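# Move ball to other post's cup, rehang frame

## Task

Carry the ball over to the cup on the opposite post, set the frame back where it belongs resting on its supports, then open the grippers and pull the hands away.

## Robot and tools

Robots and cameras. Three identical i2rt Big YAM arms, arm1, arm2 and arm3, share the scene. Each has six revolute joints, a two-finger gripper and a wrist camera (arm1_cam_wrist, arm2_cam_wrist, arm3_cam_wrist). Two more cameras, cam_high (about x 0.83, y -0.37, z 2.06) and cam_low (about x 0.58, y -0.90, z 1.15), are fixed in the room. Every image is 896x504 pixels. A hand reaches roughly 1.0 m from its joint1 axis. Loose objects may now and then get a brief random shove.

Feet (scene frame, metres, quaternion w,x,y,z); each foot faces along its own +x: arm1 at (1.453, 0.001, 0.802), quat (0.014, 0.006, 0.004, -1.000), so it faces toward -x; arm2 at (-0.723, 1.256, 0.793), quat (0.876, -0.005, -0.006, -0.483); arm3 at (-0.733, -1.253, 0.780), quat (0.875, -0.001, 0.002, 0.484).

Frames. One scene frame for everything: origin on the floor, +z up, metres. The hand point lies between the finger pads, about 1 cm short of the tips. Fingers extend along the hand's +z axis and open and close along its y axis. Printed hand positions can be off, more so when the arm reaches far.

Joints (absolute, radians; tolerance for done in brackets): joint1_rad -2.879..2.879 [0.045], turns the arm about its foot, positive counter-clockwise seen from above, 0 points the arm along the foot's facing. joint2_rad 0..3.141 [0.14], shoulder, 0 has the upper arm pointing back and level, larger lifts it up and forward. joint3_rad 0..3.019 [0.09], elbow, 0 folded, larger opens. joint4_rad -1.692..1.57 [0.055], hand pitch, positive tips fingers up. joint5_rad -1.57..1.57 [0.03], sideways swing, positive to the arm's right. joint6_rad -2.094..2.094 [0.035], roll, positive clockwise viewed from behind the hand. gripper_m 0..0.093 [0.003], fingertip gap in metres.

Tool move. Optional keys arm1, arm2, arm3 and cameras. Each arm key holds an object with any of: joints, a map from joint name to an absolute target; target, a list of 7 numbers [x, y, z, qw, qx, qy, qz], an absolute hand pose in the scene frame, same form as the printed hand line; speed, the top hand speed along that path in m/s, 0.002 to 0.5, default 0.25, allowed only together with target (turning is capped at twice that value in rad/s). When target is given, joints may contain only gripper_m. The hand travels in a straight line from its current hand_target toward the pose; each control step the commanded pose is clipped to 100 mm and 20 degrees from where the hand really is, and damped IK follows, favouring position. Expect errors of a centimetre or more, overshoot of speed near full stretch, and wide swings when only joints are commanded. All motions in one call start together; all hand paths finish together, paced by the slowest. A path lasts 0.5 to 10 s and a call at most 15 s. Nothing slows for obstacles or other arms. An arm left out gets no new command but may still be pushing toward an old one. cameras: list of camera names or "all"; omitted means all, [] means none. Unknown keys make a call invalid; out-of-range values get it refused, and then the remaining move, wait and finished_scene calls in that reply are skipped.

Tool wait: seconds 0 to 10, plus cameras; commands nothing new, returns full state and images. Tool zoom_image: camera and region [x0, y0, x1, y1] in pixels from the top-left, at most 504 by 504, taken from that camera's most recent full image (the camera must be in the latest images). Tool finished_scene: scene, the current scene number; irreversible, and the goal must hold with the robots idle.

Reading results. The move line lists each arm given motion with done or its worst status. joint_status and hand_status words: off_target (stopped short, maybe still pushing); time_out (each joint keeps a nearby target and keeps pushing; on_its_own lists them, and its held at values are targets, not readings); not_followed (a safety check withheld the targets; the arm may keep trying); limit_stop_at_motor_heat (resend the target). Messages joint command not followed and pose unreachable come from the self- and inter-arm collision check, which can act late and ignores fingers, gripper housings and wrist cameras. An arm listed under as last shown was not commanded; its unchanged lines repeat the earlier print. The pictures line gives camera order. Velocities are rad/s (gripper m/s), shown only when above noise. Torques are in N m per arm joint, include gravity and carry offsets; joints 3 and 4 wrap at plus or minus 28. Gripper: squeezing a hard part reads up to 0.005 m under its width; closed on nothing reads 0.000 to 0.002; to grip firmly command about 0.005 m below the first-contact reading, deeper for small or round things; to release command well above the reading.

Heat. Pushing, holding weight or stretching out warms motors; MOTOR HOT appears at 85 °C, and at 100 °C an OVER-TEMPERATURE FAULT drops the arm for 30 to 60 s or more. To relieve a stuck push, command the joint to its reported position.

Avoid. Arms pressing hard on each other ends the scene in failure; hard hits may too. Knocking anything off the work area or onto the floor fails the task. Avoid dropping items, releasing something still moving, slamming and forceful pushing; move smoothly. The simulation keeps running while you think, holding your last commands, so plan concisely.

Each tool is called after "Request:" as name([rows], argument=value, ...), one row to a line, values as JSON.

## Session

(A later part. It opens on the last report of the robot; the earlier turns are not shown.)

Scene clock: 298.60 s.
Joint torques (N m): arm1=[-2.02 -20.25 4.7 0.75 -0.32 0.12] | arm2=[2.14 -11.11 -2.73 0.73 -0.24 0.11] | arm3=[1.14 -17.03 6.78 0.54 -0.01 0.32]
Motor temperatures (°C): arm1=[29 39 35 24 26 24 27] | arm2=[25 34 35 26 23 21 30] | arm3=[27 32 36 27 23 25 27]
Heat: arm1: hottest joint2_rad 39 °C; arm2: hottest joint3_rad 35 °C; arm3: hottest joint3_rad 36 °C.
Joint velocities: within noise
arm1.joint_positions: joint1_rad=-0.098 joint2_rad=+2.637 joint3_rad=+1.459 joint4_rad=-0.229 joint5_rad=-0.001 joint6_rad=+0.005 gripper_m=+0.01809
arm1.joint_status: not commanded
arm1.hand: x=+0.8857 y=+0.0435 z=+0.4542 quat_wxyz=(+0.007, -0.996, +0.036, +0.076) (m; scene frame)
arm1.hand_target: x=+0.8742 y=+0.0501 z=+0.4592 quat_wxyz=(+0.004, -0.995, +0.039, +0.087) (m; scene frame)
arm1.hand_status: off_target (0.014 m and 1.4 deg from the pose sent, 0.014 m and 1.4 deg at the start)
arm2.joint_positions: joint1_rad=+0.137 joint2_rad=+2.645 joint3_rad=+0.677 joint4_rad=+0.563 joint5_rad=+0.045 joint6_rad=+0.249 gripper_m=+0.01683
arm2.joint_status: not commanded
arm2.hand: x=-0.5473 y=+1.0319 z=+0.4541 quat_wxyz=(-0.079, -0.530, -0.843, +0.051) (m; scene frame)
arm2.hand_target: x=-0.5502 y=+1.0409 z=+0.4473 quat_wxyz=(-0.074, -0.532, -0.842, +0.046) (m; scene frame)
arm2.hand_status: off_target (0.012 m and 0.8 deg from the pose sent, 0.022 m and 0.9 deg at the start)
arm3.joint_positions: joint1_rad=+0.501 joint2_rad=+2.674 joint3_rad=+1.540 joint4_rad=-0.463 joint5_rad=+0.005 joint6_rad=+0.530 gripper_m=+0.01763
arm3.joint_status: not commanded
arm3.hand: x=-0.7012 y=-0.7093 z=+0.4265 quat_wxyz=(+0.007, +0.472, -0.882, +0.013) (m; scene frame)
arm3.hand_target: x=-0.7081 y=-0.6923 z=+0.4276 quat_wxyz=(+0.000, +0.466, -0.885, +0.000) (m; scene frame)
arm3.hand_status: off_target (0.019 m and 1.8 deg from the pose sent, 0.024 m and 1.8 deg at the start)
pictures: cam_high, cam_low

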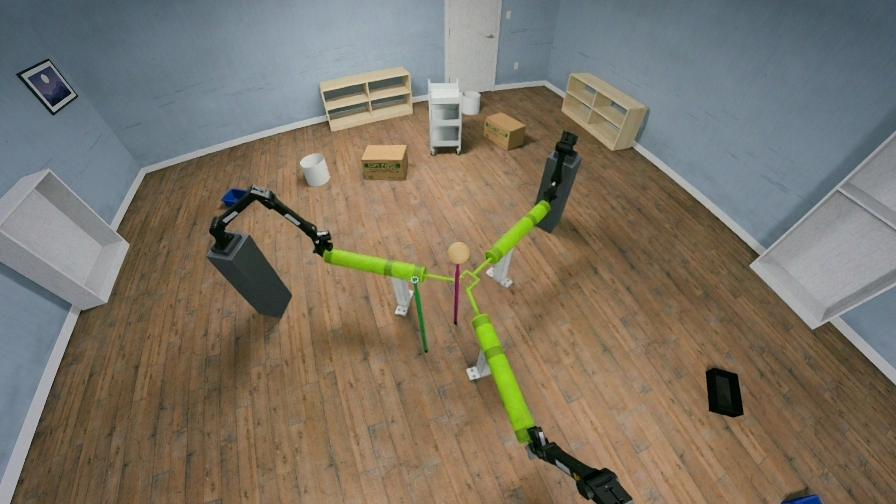

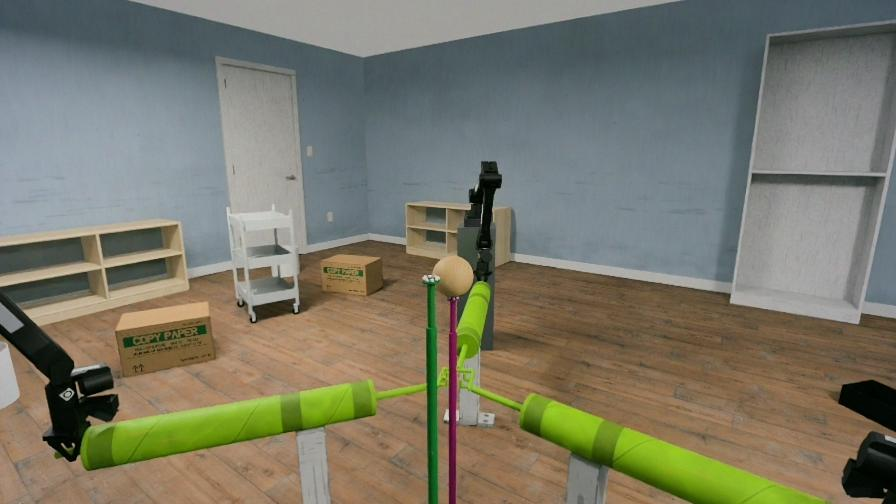

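Request:
move(arm1={"joints":{"gripper_m":0.075}}, arm2={"joints":{"gripper_m":0.075}}, arm3={"joints":{"gripper_m":0.075}}, cameras=["arm1_cam_wrist","arm2_cam_wrist","arm3_cam_wrist"])

Request:
move(arm1={"target":[0.895,0.050,0.65,0.0034,-0.9954,0.0392,0.0871],"speed":0.12}, arm2={"target":[-0.552,1.040,0.65,0.0737,0.5316,0.8425,-0.0465],"speed":0.12}, arm3={"target":[-0.715,-0.715,0.65,0,-0.4656,0.885,0],"speed":0.12}, cameras=["cam_high","cam_low"])

Request:
zoom_image(camera="cam_low", region=[250, 240, 650, 500])

Scene clock: 306.33 s.
move: arm1 done; arm2 done; arm3 done
arm1.joint_status: all done
arm2.joint_status: all done
arm3.joint_status: all done
pictures: arm1_cam_wrist, arm2_cam_wrist, arm3_cam_wrist
camera_calibration:
arm1_cam_wrist: T_world_to_cam=[[0.0691566, 0.997295, 0.024908, -0.116947], [0.883806, -0.0728292, 0.462151, -0.987119], [0.462715, -0.00994693, -0.886451, 0.117975], [0, 0, 0, 1]]
arm2_cam_wrist: T_world_to_cam=[[-0.903193, -0.429209, 0.00467525, -0.0545086], [-0.388678, 0.822426, 0.415387, -1.24218], [-0.182133, 0.373357, -0.909633, 0.0518996], [0, 0, 0, 1]]
arm3_cam_wrist: T_world_to_cam=[[0.829319, -0.558699, 0.00920865, 0.185347], [-0.448374, -0.65554, 0.607641, -1.03455], [-0.333452, -0.508057, -0.794159, -0.127578], [0, 0, 0, 1]]

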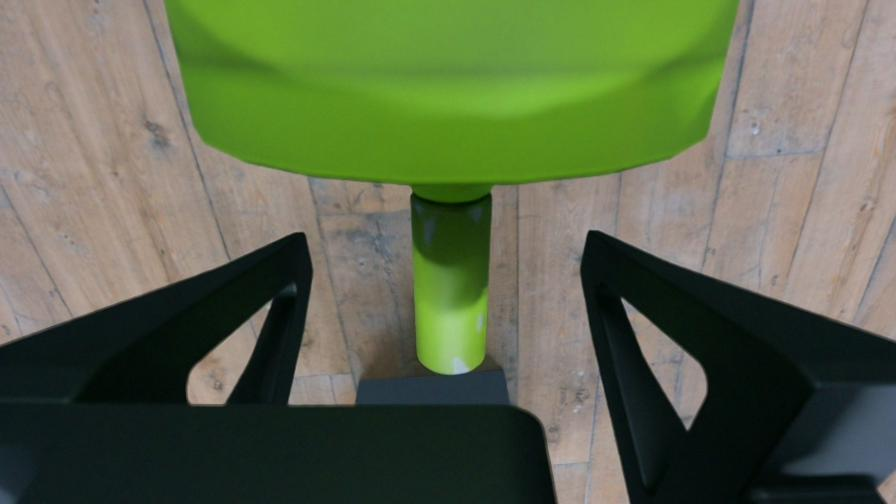

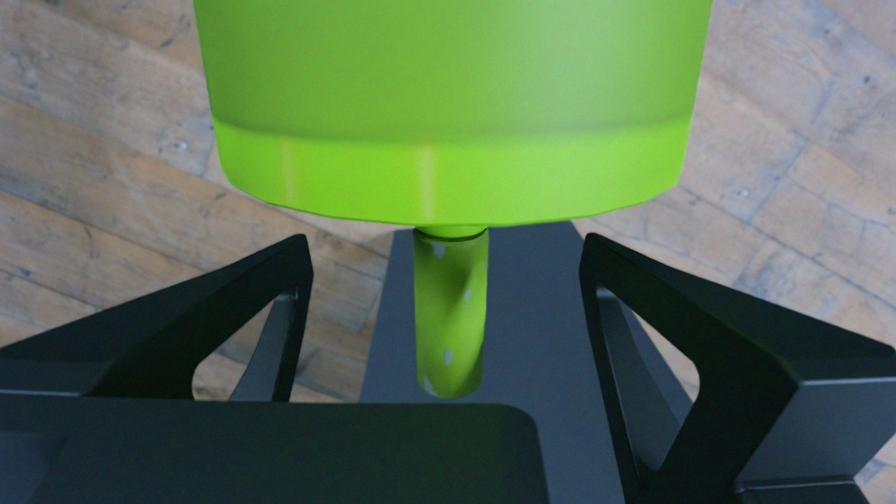

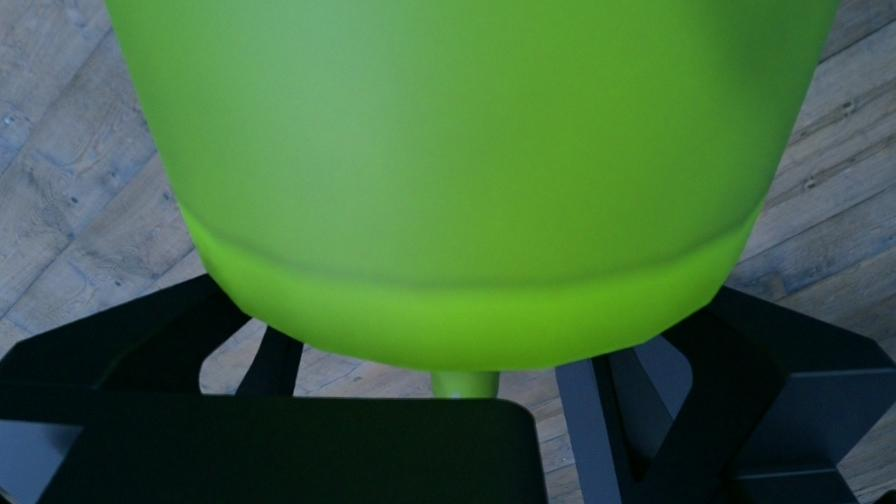

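Scene clock: 309.00 s.
Joint torques (N m): arm1=[-2.08 -19.6 4.88 0.42 -0.12 0.07] | arm2=[0.91 -11.11 0.54 -0.13 -0.16 -0.01] | arm3=[0.79 -17.44 6.2 0.03 0.05 0.13]
move: arm1 off_target; arm2 done; arm3 off_target
arm1.joint_positions: joint1_rad=-0.103 joint2_rad=+2.189 joint3_rad=+1.229 joint4_rad=-0.436 joint5_rad=-0.007 joint6_rad=+0.005 gripper_m=+0.07491
arm1.hand: x=+0.8977 y=+0.0427 z=+0.6405 quat_wxyz=(+0.004, -0.996, +0.039, +0.082) (m; scene frame)
arm1.hand_target: x=+0.8952 y=+0.0501 z=+0.6498 quat_wxyz=(+0.004, -0.995, +0.039, +0.087) (m; scene frame)
arm1.hand_status: off_target (0.012 m and 0.6 deg from the pose sent, 0.196 m and 1.3 deg at the start)
arm2.joint_positions: joint1_rad=+0.138 joint2_rad=+1.870 joint3_rad=+0.403 joint4_rad=+0.053 joint5_rad=+0.041 joint6_rad=+0.249 gripper_m=+0.07493
arm2.hand: x=-0.5501 y=+1.0381 z=+0.6470 quat_wxyz=(-0.075, -0.530, -0.843, +0.048) (m; scene frame)
arm2.hand_target: x=-0.5520 y=+1.0400 z=+0.6499 quat_wxyz=(-0.074, -0.532, -0.843, +0.047) (m; scene frame)
arm2.hand_status: done (0.004 m and 0.3 deg from the pose sent, 0.196 m and 0.7 deg at the start)
arm3.joint_positions: joint1_rad=+0.517 joint2_rad=+2.181 joint3_rad=+1.300 joint4_rad=-0.698 joint5_rad=+0.004 joint6_rad=+0.560 gripper_m=+0.07494
arm3.hand: x=-0.7097 y=-0.7187 z=+0.6392 quat_wxyz=(+0.002, +0.466, -0.885, +0.005) (m; scene frame)
arm3.hand_target: x=-0.7149 y=-0.7151 z=+0.6498 quat_wxyz=(+0.000, +0.466, -0.885, +0.000) (m; scene frame)
arm3.hand_status: off_target (0.013 m and 0.7 deg from the pose sent, 0.223 m and 1.3 deg at the start)
pictures: cam_high, cam_low

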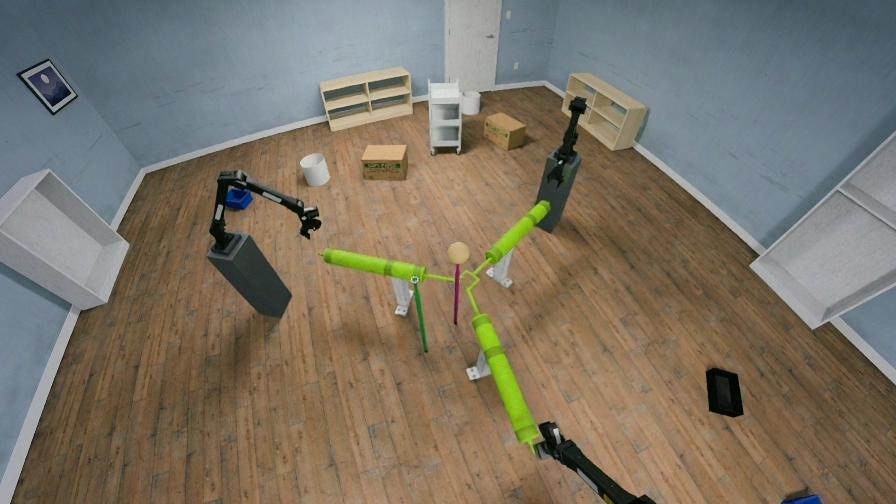

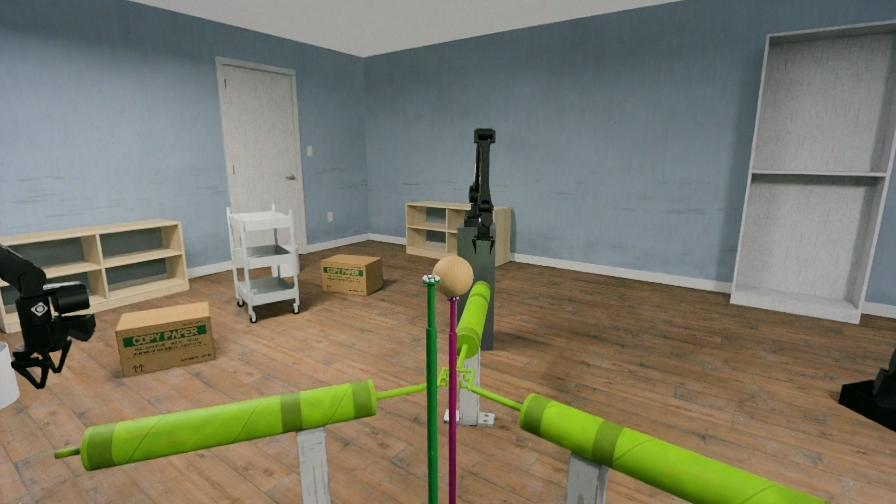

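Scaled by 1.260 from the camera's 896x504 image, which has a finer 1280x720 frame.

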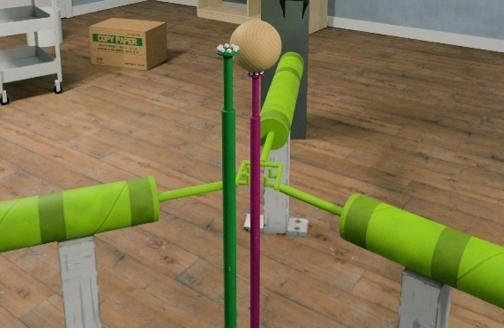

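Request:
finished_scene(scene=2)

The scene is finished: the task was done.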